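# Catch timber from roller feed, hang it, stop machine

## Task

A roller feed was halted while a timber was nearly through it, so only the timber's tail end is still held between the rollers. Pressing the green button runs the feed, and it keeps running until the red button is pressed. Get the timber resting in both hooks of the rack next to the outfeed side, with both hooks, which fold down, locked, and leave the machine stopped at the end.

## Robot and tools

ROBOTS. Three identical Kinova Gen3 arms: arm1, arm2, arm3. Each has seven joints, a right hand (index, middle and ring fingers plus a thumb, four hinges per digit, each hinge with its own motor) and a wrist camera (arm1_cam_wrist, arm2_cam_wrist, arm3_cam_wrist). Room cameras: cam_button, cam_end, cam_over, cam_side. The arms do not wait for one another.

FRAME. One scene frame, metres, origin on the floor, +z up. Feet (base_link), each facing along its own +x: arm1 at (-0.149, +0.673, +0.900) quat_wxyz (+0.729, +0.005, +0.005, -0.684); arm2 at (+1.160, -0.706, +0.707) quat (+0.641, 0, 0, +0.768); arm3 at (+1.118, +0.462, +0.838) quat (+0.682, +0.002, -0.001, -0.731). Reach is about 1.05 m from the joint1 axis.

JOINTS (radians, absolute). joint1_rad swivels the arm about its foot's vertical axis (positive = clockwise from above; 0 = unfolds along the foot's +x), range -6.283..6.283. joint2_rad shoulder, 0 = upright, positive tips forward, -2.249..2.249. joint3_rad twists the upper arm, -6.283..6.283. joint4_rad elbow, 0 = straight, -2.579..2.579. joint5_rad twists the forearm, -6.283..6.283. joint6_rad wrist bend, -2.099..2.099. joint7_rad rolls the hand (positive = counter-clockwise viewed from behind), -6.283..6.283. Reference: joints 1, 3, 5 at 0 and joint7 at 1.57 with fingers pointing down puts the palm facing left and the thumb away from the foot. Tolerance for done is 0.01 rad. Speed caps 1.39 rad/s (joints 1-4) and 1.22 rad/s (5-7); joints of one arm start and finish together, so the hand can sweep a wide curve.

HAND. Hand-point axes: +z toward straight fingertips, +x across the palm away from the thumb, +y out of the palm face (palm face at y = -0.062 m). A camera mast on the palm side near the wrist can collide with things. Hinge keys: hand_index_mcp/abd/pip/dip, hand_middle_..., hand_ring_..., hand_thumb_cmc/axl/mcp/ipl. Each value is an absolute goal from -1 to +1 spread linearly between the hinge's two stops; toward -1 curls the finger toward the palm (mcp, pip, dip), swings it away from the thumb (abd), or swings the thumb in front of the palm (cmc). Straight values: mcp +0.75, abd 0.00, pip +0.58, dip +0.70, thumb_cmc +0.71, thumb_axl +0.68, thumb_mcp +0.23, thumb_ipl +0.17. Settings for all sixteen motors: hand_current_limit (-1..1, maps 0 to 550 mA, never below 11 mA; starts +0.4) and hand_speed (-0.96..1, set-point speed is (n+1)/2 of 8.5 rad/s; starts -0.6). Omitted keys keep their goals, so a grip holds; resending a hinge's currently reported position slackens a grip. Grip force rises with how far the goal lies past the object's surface.

TOOLS.
move: optional keys arm1, arm2, arm3, each an object for that arm only, holding "joints" (a mapping of key names to absolute targets as above) and optional "min_time_s" (0.1 to 8 s, the shortest duration for that arm's motions). An arm not named gets nothing new but may still be driving toward an earlier target. Unknown keys make the call invalid; out-of-range numbers get it refused, and a refusal cancels later move/wait/finished_scene calls in the same reply. "cameras" is a list of camera names or ["all"]; omitted means none for an action, all for an empty call. An empty move returns full state, images and the scene number. No action exceeds 15 s.
wait: "seconds" 0 to 10; commands nothing, the world keeps running. Optional cameras.
zoom_image: "camera" plus "region" [x0, y0, x1, y1] in pixels from the top-left, at most 504 wide and high, on that camera's newest image.
finished_scene: "scene" = the current scene number; irreversible; the task must hold without the robots.

RESULTS. The "move" line lists each moved arm as done or its worst status. joint_status words: done, off_target (resting short and maybe still pushing), time_out (target dropped, holds in place), not_followed (a collision check withheld the targets; may still try later), limit_stop_at_motor_heat (resend). Arms not commanded appear under "as last shown". on_its_own reports uncommanded behaviour. hand_state gives one word per motor in key order: moving, goal, blocked, overload. Also per-motor current in mA (positive pushes toward -1), hand_goal_ values, Joint velocities (rad/s, arm joints only), joint torques in N m (positive toward larger joint values), flange force along the tool axes (noisy; "no reading" near singularities), and a "pictures" line giving image order; images may lag the state slightly.

SUGGESTED ORDER. Position an arm under or at the timber's free end (and a second along it) before pressing green, start the feed, carry the timber as it leaves the rollers, press red, then set the timber into both hooks and make sure both are folded into their locked position. Check with cam_button and the other room cameras.

AVOID. The arms do not stop on contact; they keep pushing. A joint torque over 104.5 N m (joints 1-4) or 51.3 N m (5-7), or straying over 5 degrees from plan, freezes that arm for 10 s. Weak drives (about 22-57 N m) give way under heavy load. Never press robots against each other or close a hand on another robot's fingers. A hand motor at 495 mA or more for 5 s shuts down for 10 s; motors heat when holding loads or stretched, and at 75 °C the arm sinks. Do not drop the timber, slam it, hit fixed or heavy parts hard, or push anything out of the work area; a loose object may occasionally be nudged by outside forces.

Each tool is called after ">>>" as a command line: name --argument value for each argument, lists and objects as JSON in quotes; but a table of rows of numbers goes row by row, as --pt "numbers of a row", without its own name.

## Session

>>> move

Scene clock: 0.00 s.
Joint torques (N m): no reading
Flange force (N): no reading
Joint velocities: within noise
arm1.joint_positions: joint1_rad=-0.718 joint2_rad=-0.428 joint3_rad=-0.067 joint4_rad=+1.343 joint5_rad=-0.104 joint6_rad=+1.883 joint7_rad=+1.739 hand_index_mcp=+0.753 hand_index_abd=+0.000 hand_index_pip=+0.577 hand_index_dip=+0.696 hand_middle_mcp=+0.753 hand_middle_abd=+0.000 hand_middle_pip=+0.577 hand_middle_dip=+0.696 hand_ring_mcp=+0.753 hand_ring_abd=+0.000 hand_ring_pip=+0.577 hand_ring_dip=+0.696 hand_thumb_cmc=+0.714 hand_thumb_axl=+0.677 hand_thumb_mcp=+0.226 hand_thumb_ipl=+0.168 hand_current_limit=+0.400 hand_speed=-0.600
arm1.joint_status: not commanded
arm1.hand_state: goal,goal,goal,goal,goal,goal,goal,goal,goal,goal,goal,goal,goal,goal,goal,goal
arm1.index_mcp_current_ma: 0
arm1.index_abd_current_ma: 0
arm1.index_pip_current_ma: 0
arm1.index_dip_current_ma: 0
arm1.middle_mcp_current_ma: 0
arm1.middle_abd_current_ma: 0
arm1.middle_pip_current_ma: 0
arm1.middle_dip_current_ma: 0
arm1.ring_mcp_current_ma: 0
arm1.ring_abd_current_ma: 0
arm1.ring_pip_current_ma: 0
arm1.ring_dip_current_ma: 0
arm1.thumb_cmc_current_ma: 0
arm1.thumb_axl_current_ma: 0
arm1.thumb_mcp_current_ma: 0
arm1.thumb_ipl_current_ma: 0
arm1.hand_goal_index_mcp: 0.754
arm1.hand_goal_index_abd: 0.000
arm1.hand_goal_index_pip: 0.576
arm1.hand_goal_index_dip: 0.696
arm1.hand_goal_middle_mcp: 0.754
arm1.hand_goal_middle_abd: 0.000
arm1.hand_goal_middle_pip: 0.576
arm1.hand_goal_middle_dip: 0.696
arm1.hand_goal_ring_mcp: 0.754
arm1.hand_goal_ring_abd: 0.000
arm1.hand_goal_ring_pip: 0.576
arm1.hand_goal_ring_dip: 0.696
arm1.hand_goal_thumb_cmc: 0.714
arm1.hand_goal_thumb_axl: 0.678
arm1.hand_goal_thumb_mcp: 0.226
arm1.hand_goal_thumb_ipl: 0.168
arm1.hand: x=+0.0502 y=+0.6224 z=+1.4826 quat_wxyz=(+0.165, +0.248, +0.954, -0.038) (m; scene frame)
arm2.joint_positions: joint1_rad=-0.732 joint2_rad=-0.489 joint3_rad=-0.078 joint4_rad=+1.391 joint5_rad=-0.067 joint6_rad=+1.861 joint7_rad=+1.753 hand_index_mcp=+0.753 hand_index_abd=+0.000 hand_index_pip=+0.577 hand_index_dip=+0.696 hand_middle_mcp=+0.753 hand_middle_abd=+0.000 hand_middle_pip=+0.577 hand_middle_dip=+0.696 hand_ring_mcp=+0.753 hand_ring_abd=+0.000 hand_ring_pip=+0.577 hand_ring_dip=+0.696 hand_thumb_cmc=+0.714 hand_thumb_axl=+0.677 hand_thumb_mcp=+0.226 hand_thumb_ipl=+0.168 hand_current_limit=+0.400 hand_speed=-0.600
arm2.joint_status: not commanded
arm2.hand_state: goal,goal,goal,goal,goal,goal,goal,goal,goal,goal,goal,goal,goal,goal,goal,goal
arm2.index_mcp_current_ma: 0
arm2.index_abd_current_ma: 0
arm2.index_pip_current_ma: 0
arm2.index_dip_current_ma: 0
arm2.middle_mcp_current_ma: 0
arm2.middle_abd_current_ma: 0
arm2.middle_pip_current_ma: 0
arm2.middle_dip_current_ma: 0
arm2.ring_mcp_current_ma: 0
arm2.ring_abd_current_ma: 0
arm2.ring_pip_current_ma: 0
arm2.ring_dip_current_ma: 0
arm2.thumb_cmc_current_ma: 0
arm2.thumb_axl_current_ma: 0
arm2.thumb_mcp_current_ma: 0
arm2.thumb_ipl_current_ma: 0
arm2.hand_goal_index_mcp: 0.754
arm2.hand_goal_index_abd: 0.000
arm2.hand_goal_index_pip: 0.576
arm2.hand_goal_index_dip: 0.696
arm2.hand_goal_middle_mcp: 0.754
arm2.hand_goal_middle_abd: 0.000
arm2.hand_goal_middle_pip: 0.576
arm2.hand_goal_middle_dip: 0.696
arm2.hand_goal_ring_mcp: 0.754
arm2.hand_goal_ring_abd: 0.000
arm2.hand_goal_ring_pip: 0.576
arm2.hand_goal_ring_dip: 0.696
arm2.hand_goal_thumb_cmc: 0.714
arm2.hand_goal_thumb_axl: 0.678
arm2.hand_goal_thumb_mcp: 0.226
arm2.hand_goal_thumb_ipl: 0.168
arm2.hand: x=+0.9733 y=-0.6924 z=+1.2819 quat_wxyz=(+0.060, -0.965, +0.181, +0.178) (m; scene frame)
arm3.joint_positions: joint1_rad=+0.103 joint2_rad=-0.471 joint3_rad=-0.133 joint4_rad=+1.346 joint5_rad=+0.040 joint6_rad=+1.916 joint7_rad=+1.503 hand_index_mcp=+0.753 hand_index_abd=+0.000 hand_index_pip=+0.577 hand_index_dip=+0.696 hand_middle_mcp=+0.753 hand_middle_abd=+0.000 hand_middle_pip=+0.577 hand_middle_dip=+0.696 hand_ring_mcp=+0.753 hand_ring_abd=+0.000 hand_ring_pip=+0.577 hand_ring_dip=+0.696 hand_thumb_cmc=+0.714 hand_thumb_axl=+0.677 hand_thumb_mcp=+0.226 hand_thumb_ipl=+0.168 hand_current_limit=+0.400 hand_speed=-0.600
arm3.joint_status: not commanded
arm3.hand_state: goal,goal,goal,goal,goal,goal,goal,goal,goal,goal,goal,goal,goal,goal,goal,goal
arm3.index_mcp_current_ma: 0
arm3.index_abd_current_ma: 0
arm3.index_pip_current_ma: 0
arm3.index_dip_current_ma: 0
arm3.middle_mcp_current_ma: 0
arm3.middle_abd_current_ma: 0
arm3.middle_pip_current_ma: 0
arm3.middle_dip_current_ma: 0
arm3.ring_mcp_current_ma: 0
arm3.ring_abd_current_ma: 0
arm3.ring_pip_current_ma: 0
arm3.ring_dip_current_ma: 0
arm3.thumb_cmc_current_ma: 0
arm3.thumb_axl_current_ma: 0
arm3.thumb_mcp_current_ma: 0
arm3.thumb_ipl_current_ma: 0
arm3.hand_goal_index_mcp: 0.754
arm3.hand_goal_index_abd: 0.000
arm3.hand_goal_index_pip: 0.576
arm3.hand_goal_index_dip: 0.696
arm3.hand_goal_middle_mcp: 0.754
arm3.hand_goal_middle_abd: 0.000
arm3.hand_goal_middle_pip: 0.576
arm3.hand_goal_middle_dip: 0.696
arm3.hand_goal_ring_mcp: 0.754
arm3.hand_goal_ring_abd: 0.000
arm3.hand_goal_ring_pip: 0.576
arm3.hand_goal_ring_dip: 0.696
arm3.hand_goal_thumb_cmc: 0.714
arm3.hand_goal_thumb_axl: 0.678
arm3.hand_goal_thumb_mcp: 0.226
arm3.hand_goal_thumb_ipl: 0.168
arm3.hand: x=+1.1706 y=+0.2766 z=+1.4187 quat_wxyz=(+0.091, +0.740, +0.648, -0.153) (m; scene frame)
pictures: arm1_cam_wrist, arm2_cam_wrist, arm3_cam_wrist, cam_button, cam_end, cam_over, cam_side

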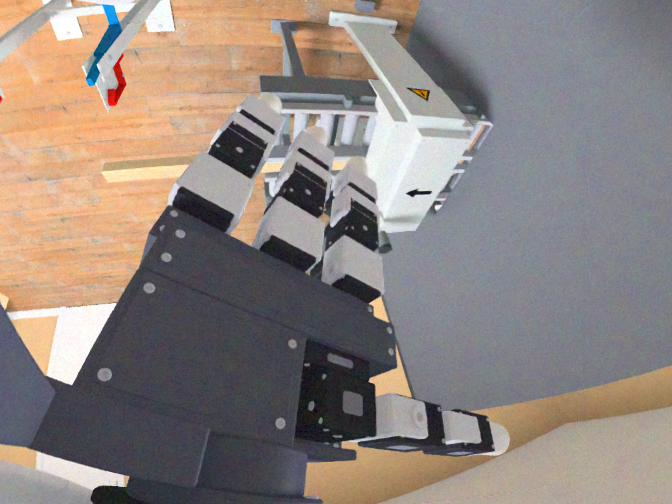

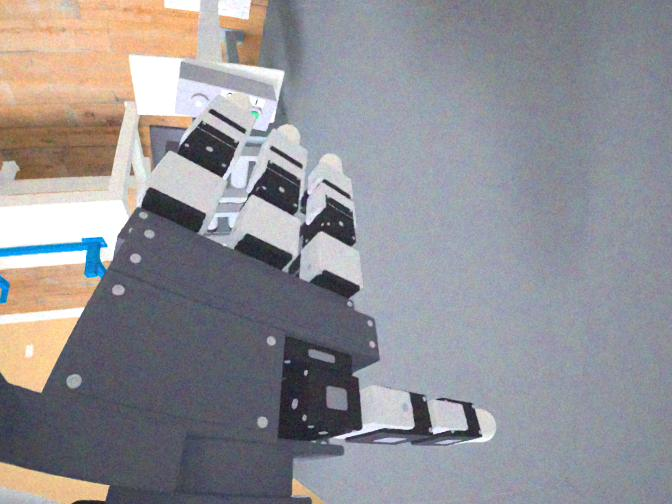

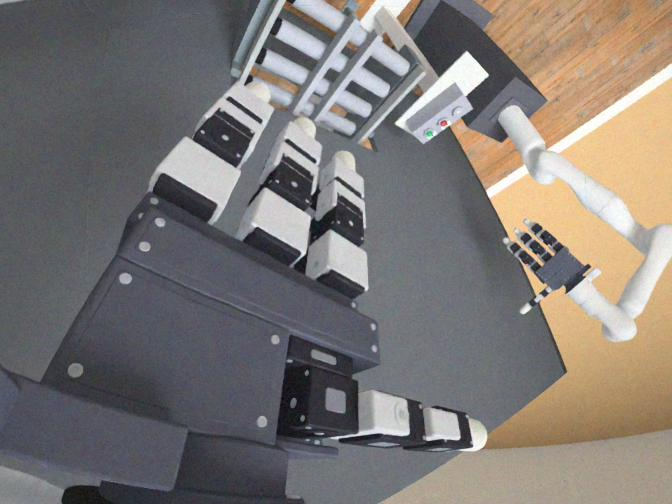

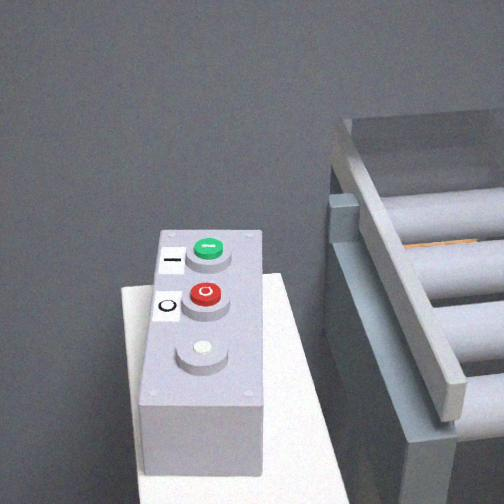

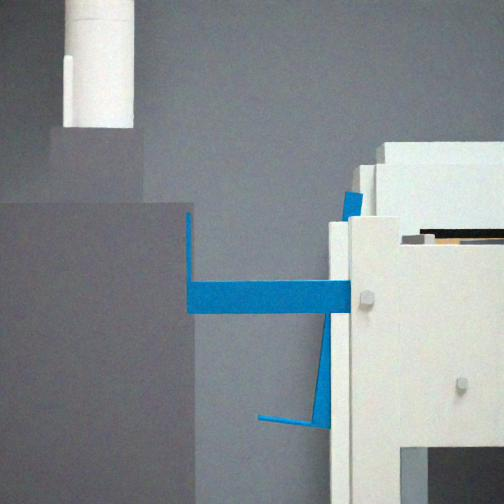

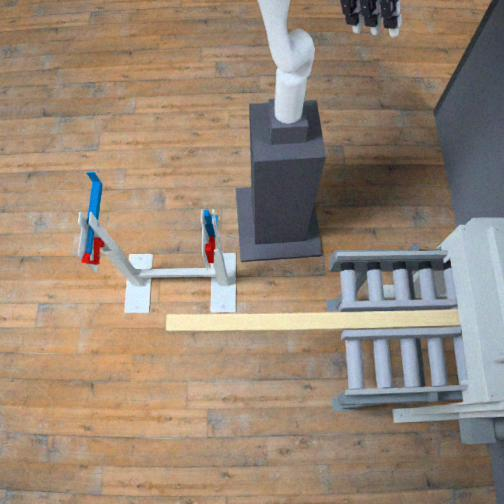

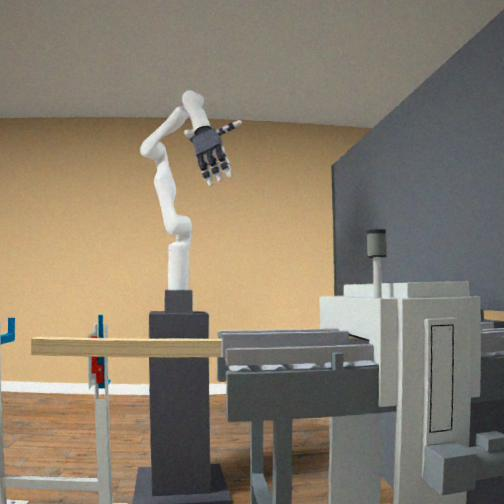

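>>> zoom_image --camera "cam_over" --region '[50, 140, 350, 340]'

>>> zoom_image --camera "cam_side" --region '[0, 260, 250, 504]'

>>> zoom_image --camera "cam_side" --region '[200, 220, 504, 504]'

>>> zoom_image --camera "cam_end" --region '[150, 120, 504, 480]'

>>> zoom_image --camera "cam_over" --region '[320, 200, 504, 460]'

>>> zoom_image --camera "cam_button" --region '[100, 200, 350, 504]'

Scaled by 1.680 from the camera's 504x504 image, which has a finer 720x720 frame.

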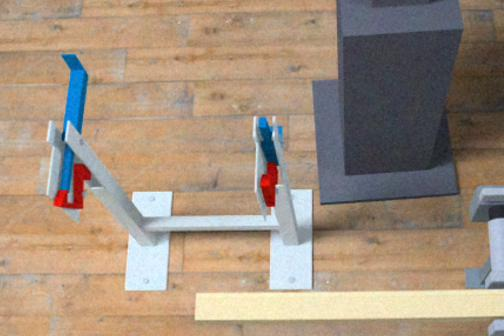

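Scaled by 2.016 from the camera's 504x504 image, which has a finer 720x720 frame.

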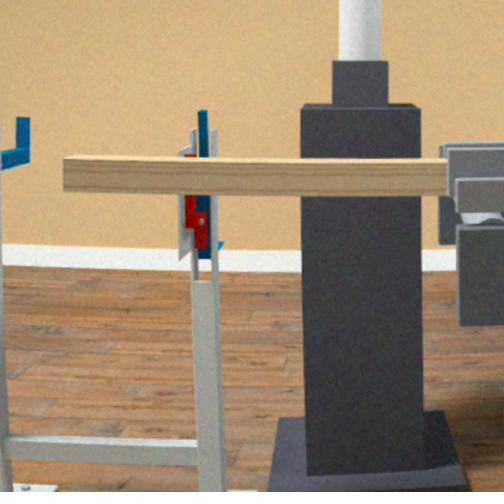

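Scaled by 1.658 from the camera's 504x504 image, which has a finer 720x720 frame.

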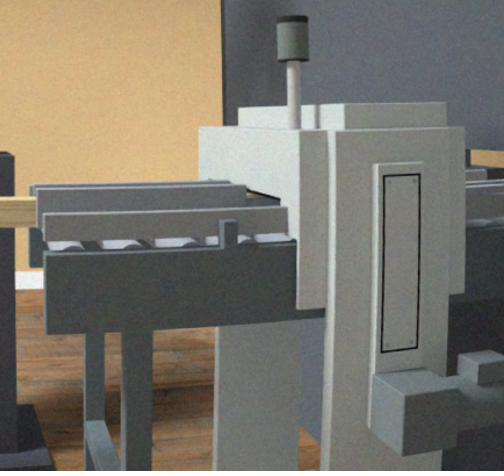

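Scaled by 1.400 from the camera's 504x504 image, which has a finer 720x720 frame.

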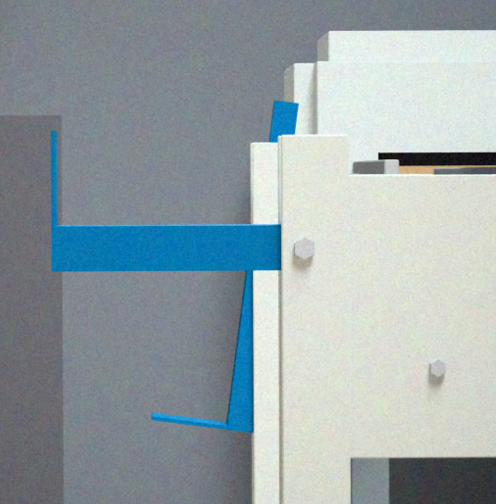

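Scaled by 1.938 from the camera's 504x504 image, which has a finer 720x720 frame.

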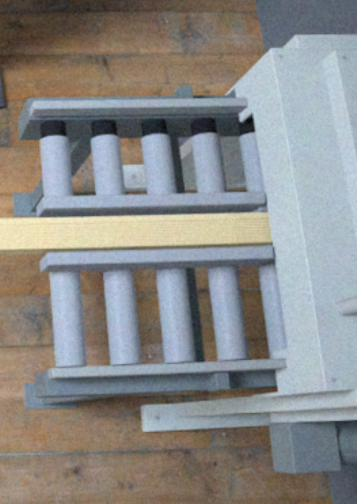

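Scaled by 1.658 from the camera's 504x504 image, which has a finer 720x720 frame.

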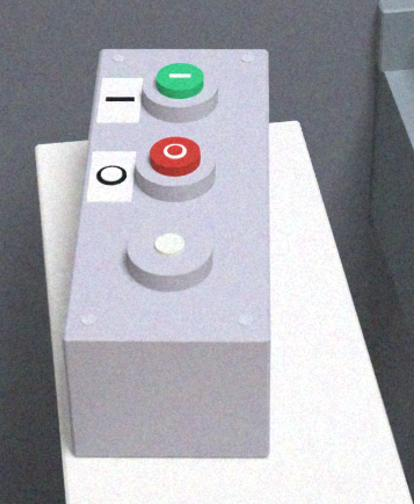

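>>> zoom_image --camera "arm1_cam_wrist" --region '[0, 0, 240, 240]'

>>> zoom_image --camera "arm1_cam_wrist" --region '[240, 0, 504, 260]'

>>> zoom_image --camera "arm3_cam_wrist" --region '[220, 0, 500, 200]'

>>> zoom_image --camera "arm2_cam_wrist" --region '[0, 0, 300, 300]'

>>> zoom_image --camera "cam_end" --region '[230, 170, 504, 460]'

>>> zoom_image --camera "cam_over" --region '[60, 150, 260, 330]'

Scaled by 2.100 from the camera's 672x504 image, which has a finer 960x720 frame.

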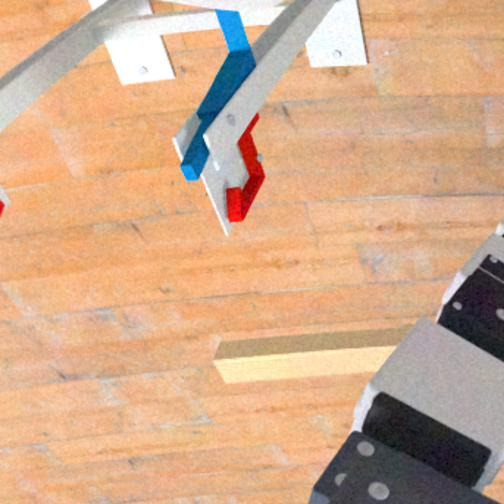

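Scaled by 1.909 from the camera's 672x504 image, which has a finer 960x720 frame.

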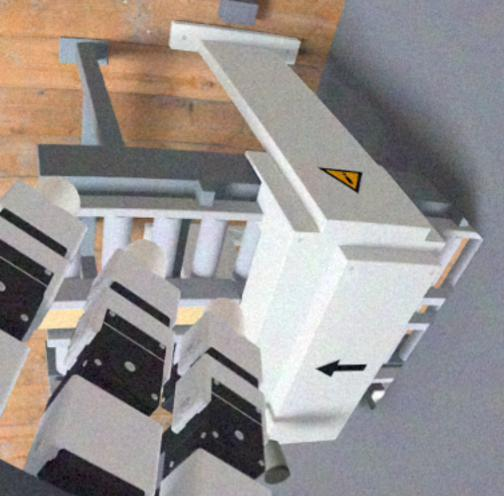

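Scaled by 1.800 from the camera's 672x504 image, which has a finer 960x720 frame.

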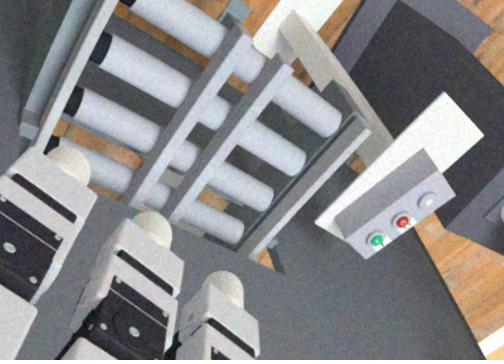

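Scaled by 1.680 from the camera's 672x504 image, which has a finer 960x720 frame.

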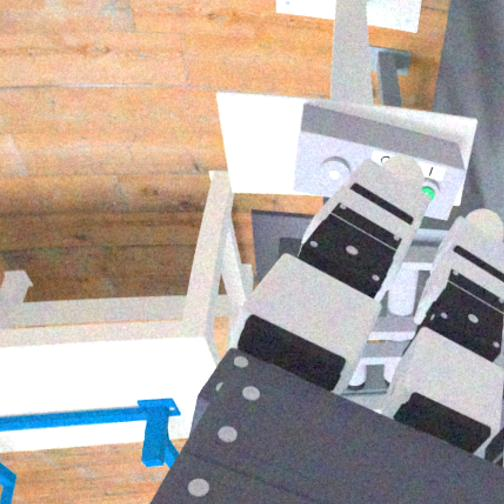

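Scaled by 1.738 from the camera's 504x504 image, which has a finer 720x720 frame.

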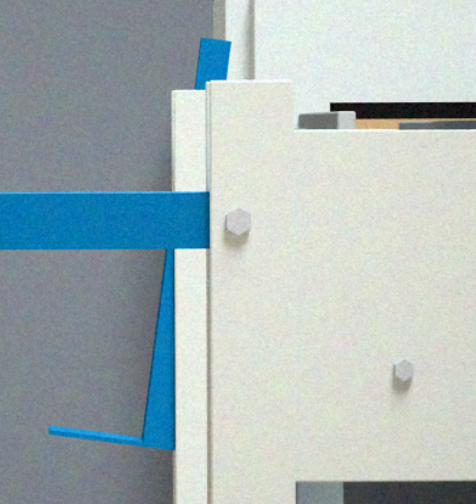

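Scaled by 2.520 from the camera's 504x504 image, which has a finer 720x720 frame.

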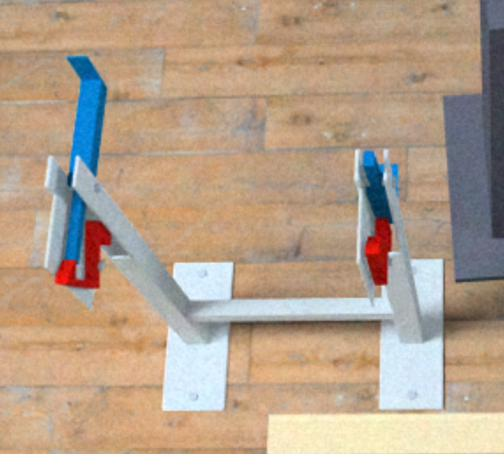

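>>> move --arm1 '{"joints": {"joint1_rad": 1.0025, "joint2_rad": 0.6167, "joint3_rad": 0, "joint4_rad": 2.0081, "joint5_rad": 0, "joint6_rad": 0.5088, "joint7_rad": 2.5096, "hand_thumb_mcp": 0.9, "hand_thumb_ipl": 0.5}, "min_time_s": 4}' --arm2 '{"joints": {"joint1_rad": -0.5014, "joint2_rad": 0.1066, "joint3_rad": 0, "joint4_rad": 1.7428, "joint5_rad": 0, "joint6_rad": 1.2922, "joint7_rad": 1.4132, "hand_middle_pip": -0.9, "hand_middle_dip": -0.7, "hand_ring_pip": -0.9, "hand_ring_dip": -0.7}, "min_time_s": 3}' --cameras '["arm1_cam_wrist", "arm2_cam_wrist", "arm3_cam_wrist", "cam_button", "cam_end", "cam_over", "cam_side"]'

Scene clock: 359.93 s.
Joint torques (N m): arm1=[-0.19 -14.99 0.32 -3.31 -0.3 -0.02 -0.33] | arm2=[-0.25 -7.97 0.32 -8.21 0.08 0.3 0.09] | arm3=[0.52 1.79 -1.12 -7.65 0.06 -1.09 0.31]
Flange force (N): arm1=[0.2 -2.8 -1.6] | arm2=[5.7 -0.3 -0.3] | arm3=[1.5 -4.2 1.3]
move: arm1 done; arm2 done
Joint velocities: within noise
arm1.joint_positions: joint1_rad=+1.003 joint2_rad=+0.617 joint3_rad=+0.000 joint4_rad=+2.008 joint5_rad=+0.000 joint6_rad=+0.509 joint7_rad=+2.510 hand_index_mcp=+0.753 hand_index_abd=+0.000 hand_index_pip=+0.577 hand_index_dip=+0.696 hand_middle_mcp=+0.753 hand_middle_abd=+0.000 hand_middle_pip=+0.577 hand_middle_dip=+0.696 hand_ring_mcp=+0.753 hand_ring_abd=+0.000 hand_ring_pip=+0.577 hand_ring_dip=+0.696 hand_thumb_cmc=+0.714 hand_thumb_axl=+0.677 hand_thumb_mcp=+0.898 hand_thumb_ipl=+0.498 hand_current_limit=+0.400 hand_speed=-0.600
arm1.joint_status: all done
arm1.hand_state: goal,goal,goal,goal,goal,goal,goal,goal,goal,goal,goal,goal,goal,goal,goal,goal
arm1.index_mcp_current_ma: 0
arm1.index_abd_current_ma: 0
arm1.index_pip_current_ma: 0
arm1.index_dip_current_ma: 0
arm1.middle_mcp_current_ma: 0
arm1.middle_abd_current_ma: 0
arm1.middle_pip_current_ma: 0
arm1.middle_dip_current_ma: 0
arm1.ring_mcp_current_ma: 0
arm1.ring_abd_current_ma: 0
arm1.ring_pip_current_ma: 0
arm1.ring_dip_current_ma: 0
arm1.thumb_cmc_current_ma: 0
arm1.thumb_axl_current_ma: 0
arm1.thumb_mcp_current_ma: -2
arm1.thumb_ipl_current_ma: -1
arm1.hand_goal_index_mcp: 0.754
arm1.hand_goal_index_abd: 0.000
arm1.hand_goal_index_pip: 0.576
arm1.hand_goal_index_dip: 0.696
arm1.hand_goal_middle_mcp: 0.754
arm1.hand_goal_middle_abd: 0.000
arm1.hand_goal_middle_pip: 0.576
arm1.hand_goal_middle_dip: 0.696
arm1.hand_goal_ring_mcp: 0.754
arm1.hand_goal_ring_abd: 0.000
arm1.hand_goal_ring_pip: 0.576
arm1.hand_goal_ring_dip: 0.696
arm1.hand_goal_thumb_cmc: 0.714
arm1.hand_goal_thumb_axl: 0.678
arm1.hand_goal_thumb_mcp: 0.900
arm1.hand_goal_thumb_ipl: 0.500
arm1.hand: x=-0.4025 y=+0.4333 z=+0.9496 quat_wxyz=(-0.006, +0.707, +0.707, +0.001) (m; scene frame)
arm2.joint_positions: joint1_rad=-0.501 joint2_rad=+0.107 joint3_rad=+0.000 joint4_rad=+1.743 joint5_rad=+0.000 joint6_rad=+1.292 joint7_rad=+1.413 hand_index_mcp=+0.753 hand_index_abd=+0.000 hand_index_pip=+0.577 hand_index_dip=+0.696 hand_middle_mcp=+0.753 hand_middle_abd=+0.000 hand_middle_pip=-0.893 hand_middle_dip=-0.697 hand_ring_mcp=+0.753 hand_ring_abd=+0.000 hand_ring_pip=-0.894 hand_ring_dip=-0.697 hand_thumb_cmc=+0.714 hand_thumb_axl=+0.677 hand_thumb_mcp=+0.223 hand_thumb_ipl=+0.168 hand_current_limit=+0.400 hand_speed=-0.600
arm2.joint_status: all done
arm2.hand_state: goal,goal,goal,goal,goal,goal,goal,goal,goal,goal,goal,goal,goal,goal,goal,goal
arm2.index_mcp_current_ma: 0
arm2.index_abd_current_ma: 0
arm2.index_pip_current_ma: 0
arm2.index_dip_current_ma: 0
arm2.middle_mcp_current_ma: 0
arm2.middle_abd_current_ma: 0
arm2.middle_pip_current_ma: 1
arm2.middle_dip_current_ma: 0
arm2.ring_mcp_current_ma: 0
arm2.ring_abd_current_ma: 0
arm2.ring_pip_current_ma: 1
arm2.ring_dip_current_ma: 0
arm2.thumb_cmc_current_ma: 0
arm2.thumb_axl_current_ma: 0
arm2.thumb_mcp_current_ma: 0
arm2.thumb_ipl_current_ma: 0
arm2.hand_goal_index_mcp: 0.754
arm2.hand_goal_index_abd: 0.000
arm2.hand_goal_index_pip: 0.576
arm2.hand_goal_index_dip: 0.696
arm2.hand_goal_middle_mcp: 0.754
arm2.hand_goal_middle_abd: 0.000
arm2.hand_goal_middle_pip: -0.900
arm2.hand_goal_middle_dip: -0.700
arm2.hand_goal_ring_mcp: 0.754
arm2.hand_goal_ring_abd: 0.000
arm2.hand_goal_ring_pip: -0.900
arm2.hand_goal_ring_dip: -0.700
arm2.hand_goal_thumb_cmc: 0.714
arm2.hand_goal_thumb_axl: 0.678
arm2.hand_goal_thumb_mcp: 0.226
arm2.hand_goal_thumb_ipl: 0.168
arm2.hand: x=+0.8758 y=-0.4431 z=+1.0222 quat_wxyz=(+0.000, -0.866, +0.500, +0.000) (m; scene frame)
arm3: as last shown
arm3.joint_positions: joint1_rad=+0.103 joint2_rad=-0.471 joint3_rad=-0.133 joint4_rad=+1.346 joint5_rad=+0.040 joint6_rad=+1.916 joint7_rad=+1.503 hand_index_mcp=+0.753 hand_index_abd=+0.000 hand_index_pip=+0.577 hand_index_dip=+0.696 hand_middle_mcp=+0.753 hand_middle_abd=+0.000 hand_middle_pip=+0.577 hand_middle_dip=+0.696 hand_ring_mcp=+0.753 hand_ring_abd=+0.000 hand_ring_pip=+0.577 hand_ring_dip=+0.696 hand_thumb_cmc=+0.714 hand_thumb_axl=+0.677 hand_thumb_mcp=+0.224 hand_thumb_ipl=+0.168 hand_current_limit=+0.400 hand_speed=-0.600
arm3.index_mcp_current_ma: -1
arm3.middle_mcp_current_ma: -1
arm3.ring_mcp_current_ma: -1
arm3.thumb_axl_current_ma: -1
arm3.thumb_mcp_current_ma: -2
pictures: arm1_cam_wrist, arm2_cam_wrist, arm3_cam_wrist, cam_button, cam_end, cam_over, cam_side
camera_calibration:
arm1_cam_wrist: T_world_to_cam=[[0.604083, -0.795147, -0.053147, 0.674577], [-0.51753, -0.442139, 0.732582, -0.760425], [-0.606009, -0.415035, -0.678601, 0.708519], [0, 0, 0, 1]] pos_world=[-0.371674, 0.494235, 1.07373]
arm2_cam_wrist: T_world_to_cam=[[-0.928732, 0.366893, 0.0533533, 0.948016], [0.28633, 0.618372, 0.731868, -0.775476], [0.235525, 0.694986, -0.679355, 0.923892], [0, 0, 0, 1]] pos_world=[0.884895, -0.510379, 1.14462]

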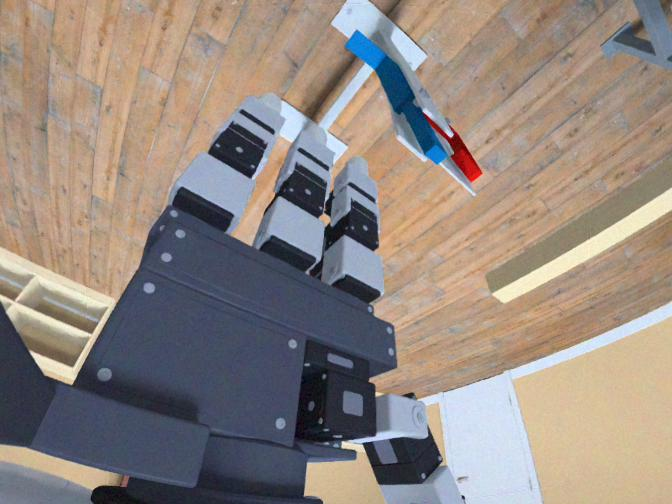

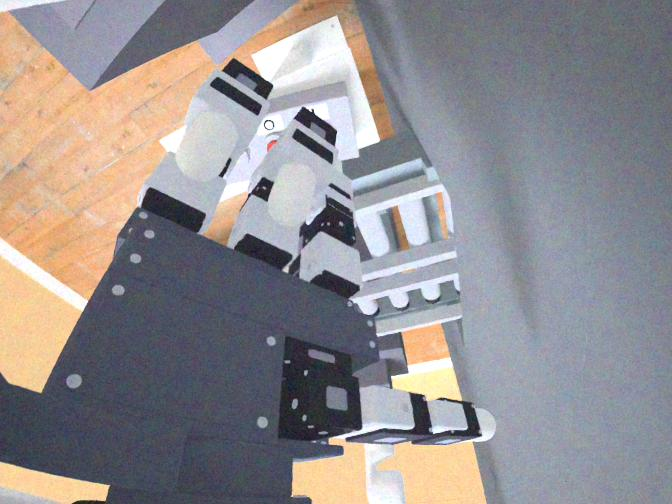

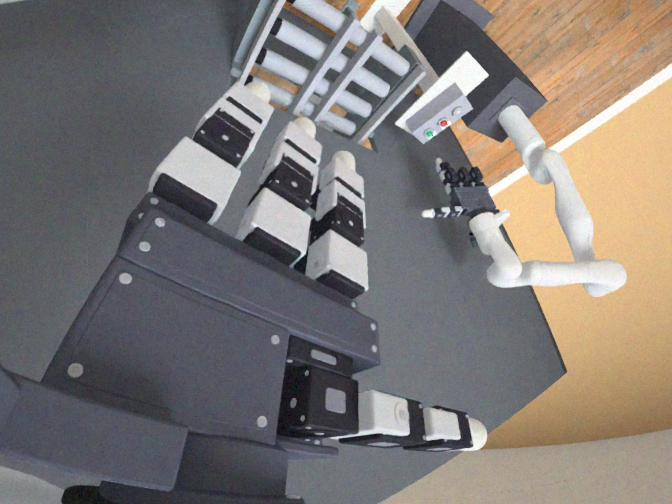

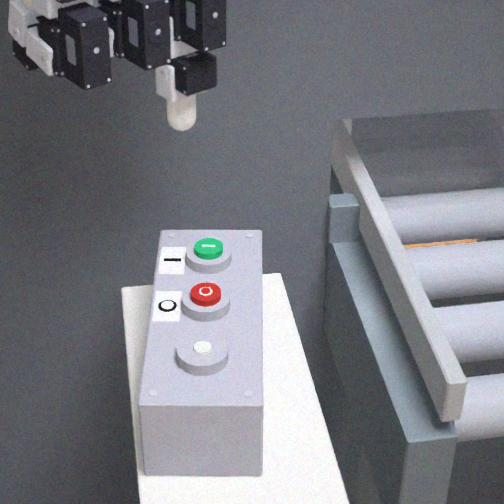

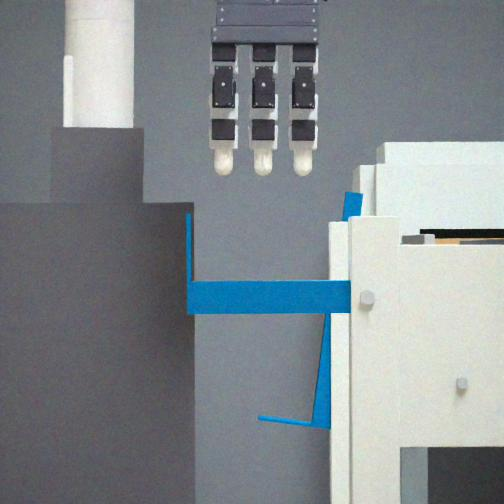

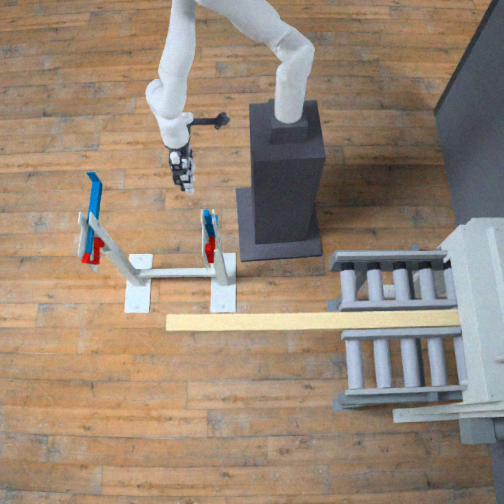

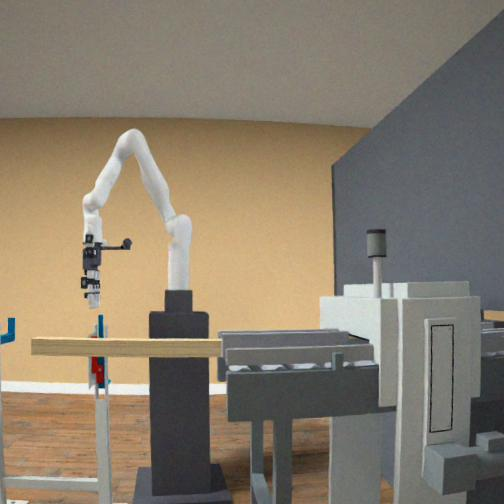

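>>> zoom_image --camera "cam_over" --region '[140, 130, 260, 250]'

>>> zoom_image --camera "cam_side" --region '[50, 220, 190, 400]'

>>> zoom_image --camera "arm1_cam_wrist" --region '[320, 0, 520, 220]'

>>> zoom_image --camera "arm2_cam_wrist" --region '[160, 0, 460, 260]'

Scaled by 4.200 from the camera's 504x504 image, which has a finer 720x720 frame.

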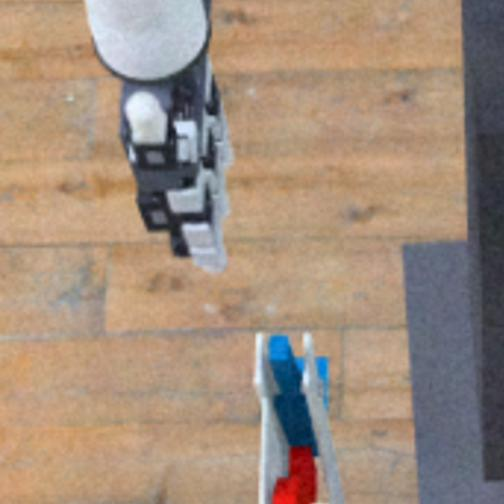

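Scaled by 2.800 from the camera's 504x504 image, which has a finer 720x720 frame.

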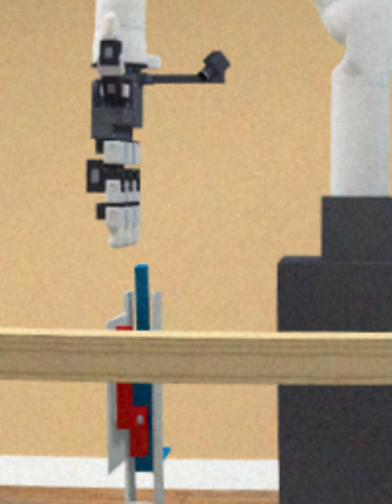

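Scaled by 2.291 from the camera's 672x504 image, which has a finer 960x720 frame.

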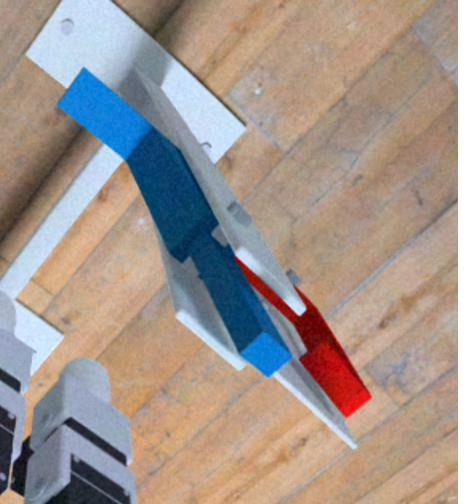

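Scaled by 1.680 from the camera's 672x504 image, which has a finer 960x720 frame.

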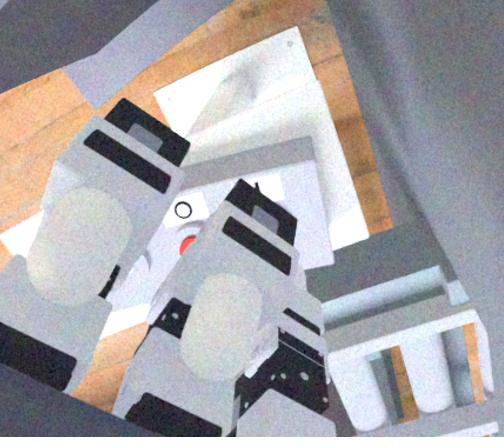

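>>> move --arm1 '{"joints": {"joint1_rad": 1.007, "joint2_rad": 1.2031, "joint4_rad": 1.9308, "joint6_rad": -0.0003, "joint7_rad": 2.514}, "min_time_s": 2}' --cameras '["cam_end"]'

>>> move --arm1 '{"joints": {"joint1_rad": 1.0015, "joint2_rad": 1.6318, "joint4_rad": 1.5851, "joint6_rad": -0.083, "joint7_rad": 2.5086}, "min_time_s": 2}' --cameras '["cam_end", "cam_over", "arm1_cam_wrist"]'

Scene clock: 444.23 s.
Joint torques (N m): arm1=[-0.15 -17.68 0.46 0.69 -0.32 -0.03 -0.29] | arm2=[-0.23 -8 0.32 -8.15 -0.01 0.26 0.09] | arm3=[0.55 1.8 -1.28 -7.81 0.02 -1.12 0.35]
Flange force (N): arm1=[0.0 -2.9 -0.5] | arm2=[5.5 -0.3 -0.6] | arm3=[1.9 -4.7 1.9]
move: arm1 done
Joint velocities: within noise
arm1.joint_positions: joint1_rad=+1.007 joint2_rad=+1.203 joint3_rad=+0.000 joint4_rad=+1.931 joint5_rad=+0.000 joint6_rad=+0.000 joint7_rad=+2.514 hand_index_mcp=+0.753 hand_index_abd=+0.000 hand_index_pip=+0.577 hand_index_dip=+0.696 hand_middle_mcp=+0.753 hand_middle_abd=+0.000 hand_middle_pip=+0.577 hand_middle_dip=+0.696 hand_ring_mcp=+0.753 hand_ring_abd=+0.000 hand_ring_pip=+0.577 hand_ring_dip=+0.696 hand_thumb_cmc=+0.714 hand_thumb_axl=+0.677 hand_thumb_mcp=+0.898 hand_thumb_ipl=+0.498 hand_current_limit=+0.400 hand_speed=-0.600
arm1.joint_status: all done
arm1.hand_state: goal,goal,goal,goal,goal,goal,goal,goal,goal,goal,goal,goal,goal,goal,goal,goal
arm1.index_mcp_current_ma: 0
arm1.index_abd_current_ma: 0
arm1.index_pip_current_ma: 0
arm1.index_dip_current_ma: 0
arm1.middle_mcp_current_ma: 0
arm1.middle_abd_current_ma: 0
arm1.middle_pip_current_ma: 0
arm1.middle_dip_current_ma: 0
arm1.ring_mcp_current_ma: 0
arm1.ring_abd_current_ma: 0
arm1.ring_pip_current_ma: 0
arm1.ring_dip_current_ma: 0
arm1.thumb_cmc_current_ma: 0
arm1.thumb_axl_current_ma: 0
arm1.thumb_mcp_current_ma: -2
arm1.thumb_ipl_current_ma: -1
arm1.hand_goal_index_mcp: 0.754
arm1.hand_goal_index_abd: 0.000
arm1.hand_goal_index_pip: 0.576
arm1.hand_goal_index_dip: 0.696
arm1.hand_goal_middle_mcp: 0.754
arm1.hand_goal_middle_abd: 0.000
arm1.hand_goal_middle_pip: 0.576
arm1.hand_goal_middle_dip: 0.696
arm1.hand_goal_ring_mcp: 0.754
arm1.hand_goal_ring_abd: 0.000
arm1.hand_goal_ring_pip: 0.576
arm1.hand_goal_ring_dip: 0.696
arm1.hand_goal_thumb_cmc: 0.714
arm1.hand_goal_thumb_axl: 0.678
arm1.hand_goal_thumb_mcp: 0.900
arm1.hand_goal_thumb_ipl: 0.500
arm1.hand: x=-0.4007 y=+0.4403 z=+0.7166 quat_wxyz=(-0.006, +0.707, +0.707, +0.001) (m; scene frame)
arm2, arm3: as last shown
pictures: cam_end

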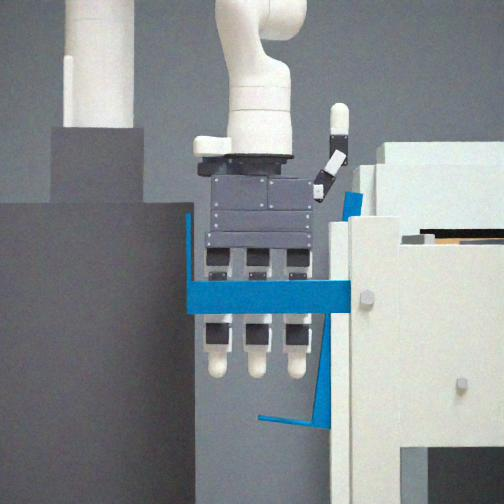

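Scene clock: 446.57 s.
Joint torques (N m): arm1=[-0.15 -18.22 0.42 1.37 -0.3 -0.04 -0.3] | arm2=[-0.32 -7.96 0.36 -8.09 0.01 0.28 0.1] | arm3=[0.5 1.82 -1.25 -7.77 -0.03 -1.11 0.32]
Flange force (N): arm1=[0.0 -2.8 0.5] | arm2=[5.4 -0.3 -0.7] | arm3=[1.8 -4.7 1.8]
move: arm1 done
Joint velocities: within noise
arm1.joint_positions: joint1_rad=+1.002 joint2_rad=+1.632 joint3_rad=+0.000 joint4_rad=+1.585 joint5_rad=+0.000 joint6_rad=-0.083 joint7_rad=+2.509 hand_index_mcp=+0.753 hand_index_abd=+0.000 hand_index_pip=+0.577 hand_index_dip=+0.696 hand_middle_mcp=+0.753 hand_middle_abd=+0.000 hand_middle_pip=+0.577 hand_middle_dip=+0.696 hand_ring_mcp=+0.753 hand_ring_abd=+0.000 hand_ring_pip=+0.577 hand_ring_dip=+0.696 hand_thumb_cmc=+0.714 hand_thumb_axl=+0.677 hand_thumb_mcp=+0.898 hand_thumb_ipl=+0.498 hand_current_limit=+0.400 hand_speed=-0.600
arm1.joint_status: all done
arm1.hand_state: goal,goal,goal,goal,goal,goal,goal,goal,goal,goal,goal,goal,goal,goal,goal,goal
arm1.index_mcp_current_ma: 0
arm1.index_abd_current_ma: 0
arm1.index_pip_current_ma: 0
arm1.index_dip_current_ma: 0
arm1.middle_mcp_current_ma: 0
arm1.middle_abd_current_ma: 0
arm1.middle_pip_current_ma: 0
arm1.middle_dip_current_ma: 0
arm1.ring_mcp_current_ma: 0
arm1.ring_abd_current_ma: 0
arm1.ring_pip_current_ma: 0
arm1.ring_dip_current_ma: 0
arm1.thumb_cmc_current_ma: 0
arm1.thumb_axl_current_ma: 0
arm1.thumb_mcp_current_ma: -2
arm1.thumb_ipl_current_ma: -1
arm1.hand_goal_index_mcp: 0.754
arm1.hand_goal_index_abd: 0.000
arm1.hand_goal_index_pip: 0.576
arm1.hand_goal_index_dip: 0.696
arm1.hand_goal_middle_mcp: 0.754
arm1.hand_goal_middle_abd: 0.000
arm1.hand_goal_middle_pip: 0.576
arm1.hand_goal_middle_dip: 0.696
arm1.hand_goal_ring_mcp: 0.754
arm1.hand_goal_ring_abd: 0.000
arm1.hand_goal_ring_pip: 0.576
arm1.hand_goal_ring_dip: 0.696
arm1.hand_goal_thumb_cmc: 0.714
arm1.hand_goal_thumb_axl: 0.678
arm1.hand_goal_thumb_mcp: 0.900
arm1.hand_goal_thumb_ipl: 0.500
arm1.hand: x=-0.4006 y=+0.4403 z=+0.5406 quat_wxyz=(-0.006, +0.707, +0.707, +0.001) (m; scene frame)
arm2, arm3: as last shown
pictures: arm1_cam_wrist, cam_end, cam_over
camera_calibration:
arm1_cam_wrist: T_world_to_cam=[[0.604062, -0.795164, -0.0531303, 0.657308], [-0.517695, -0.442215, 0.732419, -0.456688], [-0.605889, -0.414921, -0.678778, 0.435072], [0, 0, 0, 1]] pos_world=[-0.369874, 0.501234, 0.664727]

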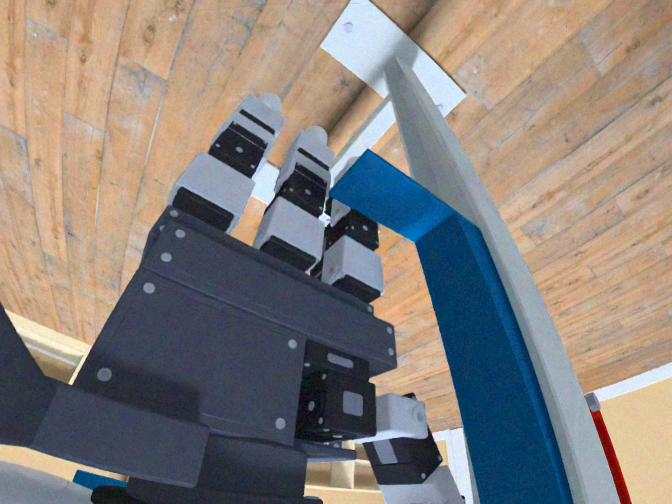

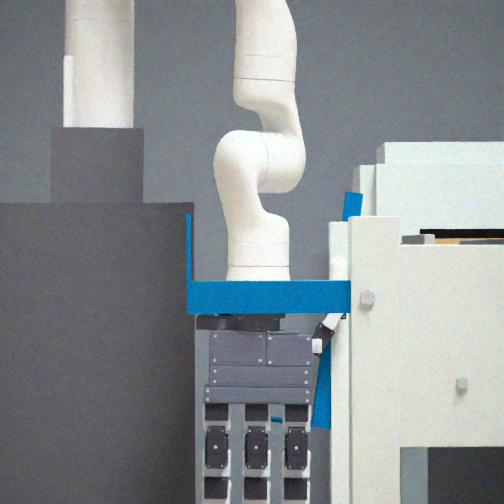

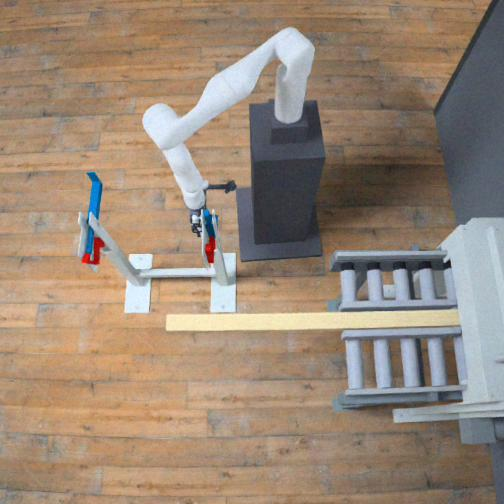

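>>> move --arm1 '{"joints": {"hand_index_pip": -0.737, "hand_middle_pip": -0.737, "hand_ring_pip": -0.737}}' --cameras '["cam_end", "cam_over", "arm1_cam_wrist", "cam_side"]'

Scene clock: 455.87 s.
Joint torques (N m): arm1=[-0.16 -18.15 0.44 1.45 -0.3 0.02 -0.33] | arm2=[-0.25 -7.94 0.22 -8.16 0.02 0.21 0.11] | arm3=[0.6 1.76 -1.19 -7.65 0.07 -1.16 0.32]
Flange force (N): arm1=[0.0 -2.9 0.5] | arm2=[5.6 -0.4 -0.8] | arm3=[1.5 -4.5 1.1]
move: arm1 done
Joint velocities: within noise
arm1.joint_positions: joint1_rad=+1.002 joint2_rad=+1.632 joint3_rad=+0.000 joint4_rad=+1.585 joint5_rad=+0.000 joint6_rad=-0.083 joint7_rad=+2.509 hand_index_mcp=+0.753 hand_index_abd=+0.000 hand_index_pip=-0.729 hand_index_dip=+0.696 hand_middle_mcp=+0.753 hand_middle_abd=+0.000 hand_middle_pip=-0.727 hand_middle_dip=+0.696 hand_ring_mcp=+0.753 hand_ring_abd=+0.000 hand_ring_pip=-0.729 hand_ring_dip=+0.696 hand_thumb_cmc=+0.714 hand_thumb_axl=+0.677 hand_thumb_mcp=+0.898 hand_thumb_ipl=+0.498 hand_current_limit=+0.400 hand_speed=-0.600
arm1.joint_status: all done
arm1.hand_state: goal,goal,goal,goal,goal,goal,goal,goal,goal,goal,goal,goal,goal,goal,goal,goal
arm1.index_mcp_current_ma: 0
arm1.index_abd_current_ma: 0
arm1.index_pip_current_ma: 8
arm1.index_dip_current_ma: 0
arm1.middle_mcp_current_ma: 0
arm1.middle_abd_current_ma: 0
arm1.middle_pip_current_ma: 10
arm1.middle_dip_current_ma: 0
arm1.ring_mcp_current_ma: 0
arm1.ring_abd_current_ma: 0
arm1.ring_pip_current_ma: 8
arm1.ring_dip_current_ma: 0
arm1.thumb_cmc_current_ma: 0
arm1.thumb_axl_current_ma: 0
arm1.thumb_mcp_current_ma: -2
arm1.thumb_ipl_current_ma: -1
arm1.hand_goal_index_mcp: 0.754
arm1.hand_goal_index_abd: 0.000
arm1.hand_goal_index_pip: -0.736
arm1.hand_goal_index_dip: 0.696
arm1.hand_goal_middle_mcp: 0.754
arm1.hand_goal_middle_abd: 0.000
arm1.hand_goal_middle_pip: -0.736
arm1.hand_goal_middle_dip: 0.696
arm1.hand_goal_ring_mcp: 0.754
arm1.hand_goal_ring_abd: 0.000
arm1.hand_goal_ring_pip: -0.736
arm1.hand_goal_ring_dip: 0.696
arm1.hand_goal_thumb_cmc: 0.714
arm1.hand_goal_thumb_axl: 0.678
arm1.hand_goal_thumb_mcp: 0.900
arm1.hand_goal_thumb_ipl: 0.500
arm1.hand: x=-0.4006 y=+0.4403 z=+0.5406 quat_wxyz=(-0.006, +0.707, +0.707, +0.001) (m; scene frame)
arm2, arm3: as last shown
pictures: arm1_cam_wrist, cam_end, cam_over, cam_side
camera_calibration:
arm1_cam_wrist: T_world_to_cam=[[0.604062, -0.795164, -0.0531303, 0.657308], [-0.517695, -0.442215, 0.732419, -0.456688], [-0.605889, -0.414921, -0.678778, 0.435072], [0, 0, 0, 1]] pos_world=[-0.369874, 0.501234, 0.664727]

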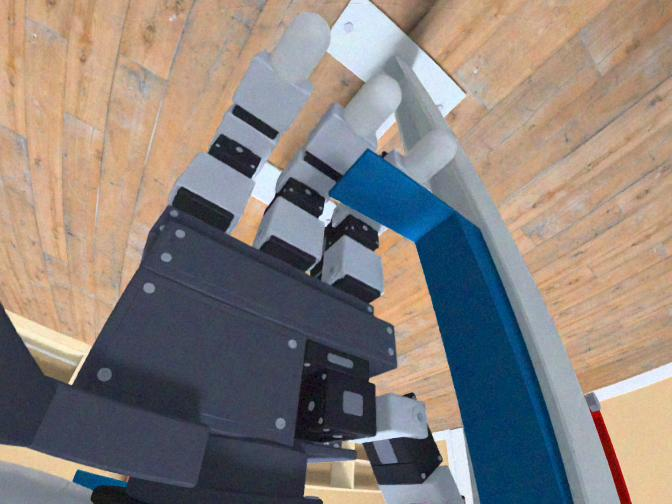

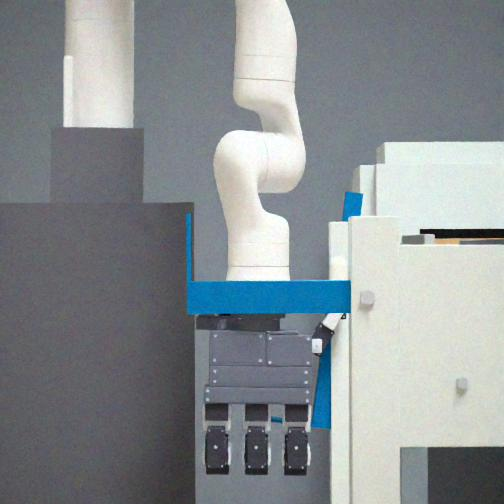

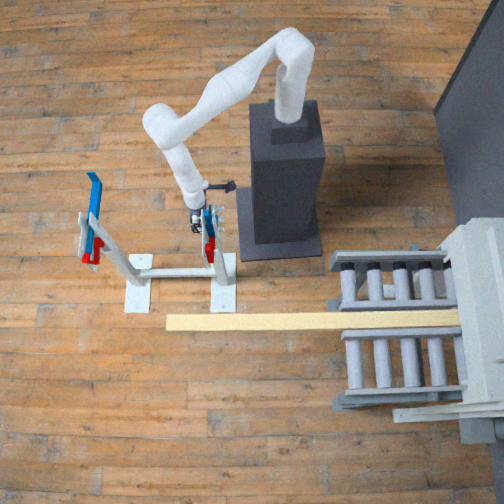

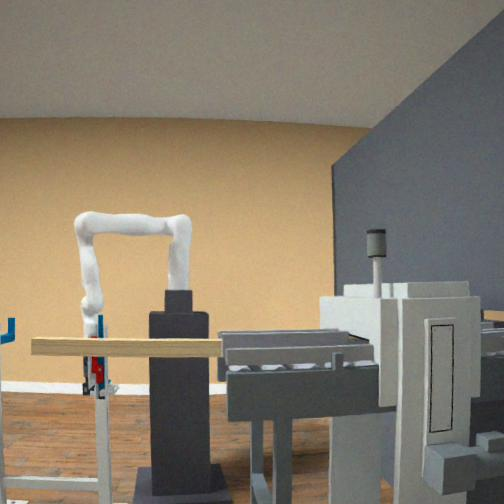

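>>> move --arm1 '{"joints": {"joint1_rad": 1.0029, "joint2_rad": 1.5258, "joint4_rad": 1.6865, "joint6_rad": -0.0777, "joint7_rad": 2.51}, "min_time_s": 2}' --cameras '["cam_end", "arm1_cam_wrist"]'

Scene clock: 463.73 s.
Joint torques (N m): arm1=[-2.65 -28.05 -4.65 0.79 -0.27 -0.32 -0.53] | arm2=[-0.21 -7.99 0.33 -8.26 0.06 0.31 0.05] | arm3=[0.48 1.71 -1.24 -7.76 0.03 -1.12 0.32]
Flange force (N): arm1=[6.8 -4.7 22.3] | arm2=[5.8 -0.4 -0.1] | arm3=[1.6 -4.6 1.7]
move: arm1 done
Joint velocities: within noise
arm1.joint_positions: joint1_rad=+1.003 joint2_rad=+1.526 joint3_rad=+0.000 joint4_rad=+1.686 joint5_rad=+0.000 joint6_rad=-0.078 joint7_rad=+2.510 hand_index_mcp=+0.863 hand_index_abd=-0.047 hand_index_pip=-0.597 hand_index_dip=+0.738 hand_middle_mcp=+0.818 hand_middle_abd=-0.027 hand_middle_pip=-0.645 hand_middle_dip=+0.714 hand_ring_mcp=+0.754 hand_ring_abd=+0.000 hand_ring_pip=-0.729 hand_ring_dip=+0.696 hand_thumb_cmc=+0.714 hand_thumb_axl=+0.677 hand_thumb_mcp=+0.898 hand_thumb_ipl=+0.498 hand_current_limit=+0.400 hand_speed=-0.600
arm1.joint_status: all done
arm1.hand_state: blocked,blocked,blocked,blocked,blocked,blocked,blocked,goal,goal,goal,goal,goal,goal,goal,goal,goal
arm1.index_mcp_current_ma: 371
arm1.index_abd_current_ma: -86
arm1.index_pip_current_ma: 385
arm1.index_dip_current_ma: 91
arm1.middle_mcp_current_ma: 177
arm1.middle_abd_current_ma: -40
arm1.middle_pip_current_ma: 266
arm1.middle_dip_current_ma: 26
arm1.ring_mcp_current_ma: 0
arm1.ring_abd_current_ma: 0
arm1.ring_pip_current_ma: 8
arm1.ring_dip_current_ma: 0
arm1.thumb_cmc_current_ma: 0
arm1.thumb_axl_current_ma: 0
arm1.thumb_mcp_current_ma: -2
arm1.thumb_ipl_current_ma: -1
arm1.hand_goal_index_mcp: 0.754
arm1.hand_goal_index_abd: 0.000
arm1.hand_goal_index_pip: -0.736
arm1.hand_goal_index_dip: 0.696
arm1.hand_goal_middle_mcp: 0.754
arm1.hand_goal_middle_abd: 0.000
arm1.hand_goal_middle_pip: -0.736
arm1.hand_goal_middle_dip: 0.696
arm1.hand_goal_ring_mcp: 0.754
arm1.hand_goal_ring_abd: 0.000
arm1.hand_goal_ring_pip: -0.736
arm1.hand_goal_ring_dip: 0.696
arm1.hand_goal_thumb_cmc: 0.714
arm1.hand_goal_thumb_axl: 0.678
arm1.hand_goal_thumb_mcp: 0.900
arm1.hand_goal_thumb_ipl: 0.500
arm1.hand: x=-0.4022 y=+0.4392 z=+0.5851 quat_wxyz=(-0.006, +0.707, +0.707, +0.001) (m; scene frame)
arm2, arm3: as last shown
pictures: arm1_cam_wrist, cam_end
camera_calibration:
arm1_cam_wrist: T_world_to_cam=[[0.604089, -0.795144, -0.0531232, 0.659685], [-0.518112, -0.442522, 0.731939, -0.490376], [-0.605505, -0.414632, -0.679296, 0.464243], [0, 0, 0, 1]] pos_world=[-0.371476, 0.500033, 0.709328]

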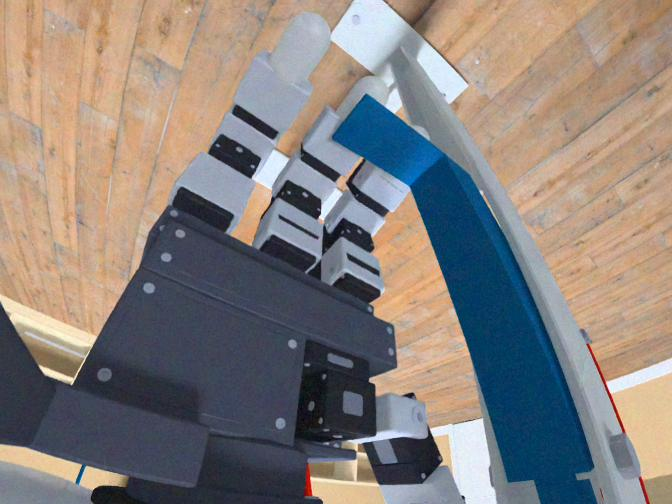

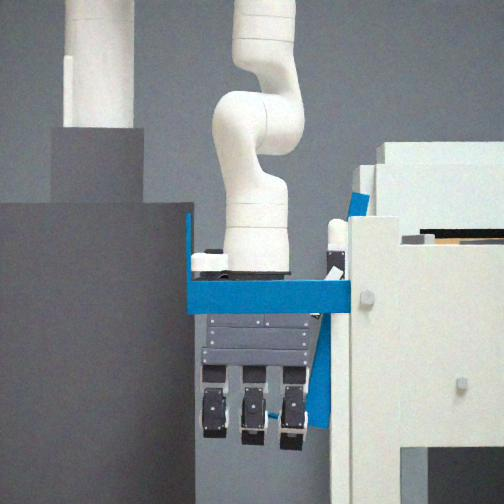

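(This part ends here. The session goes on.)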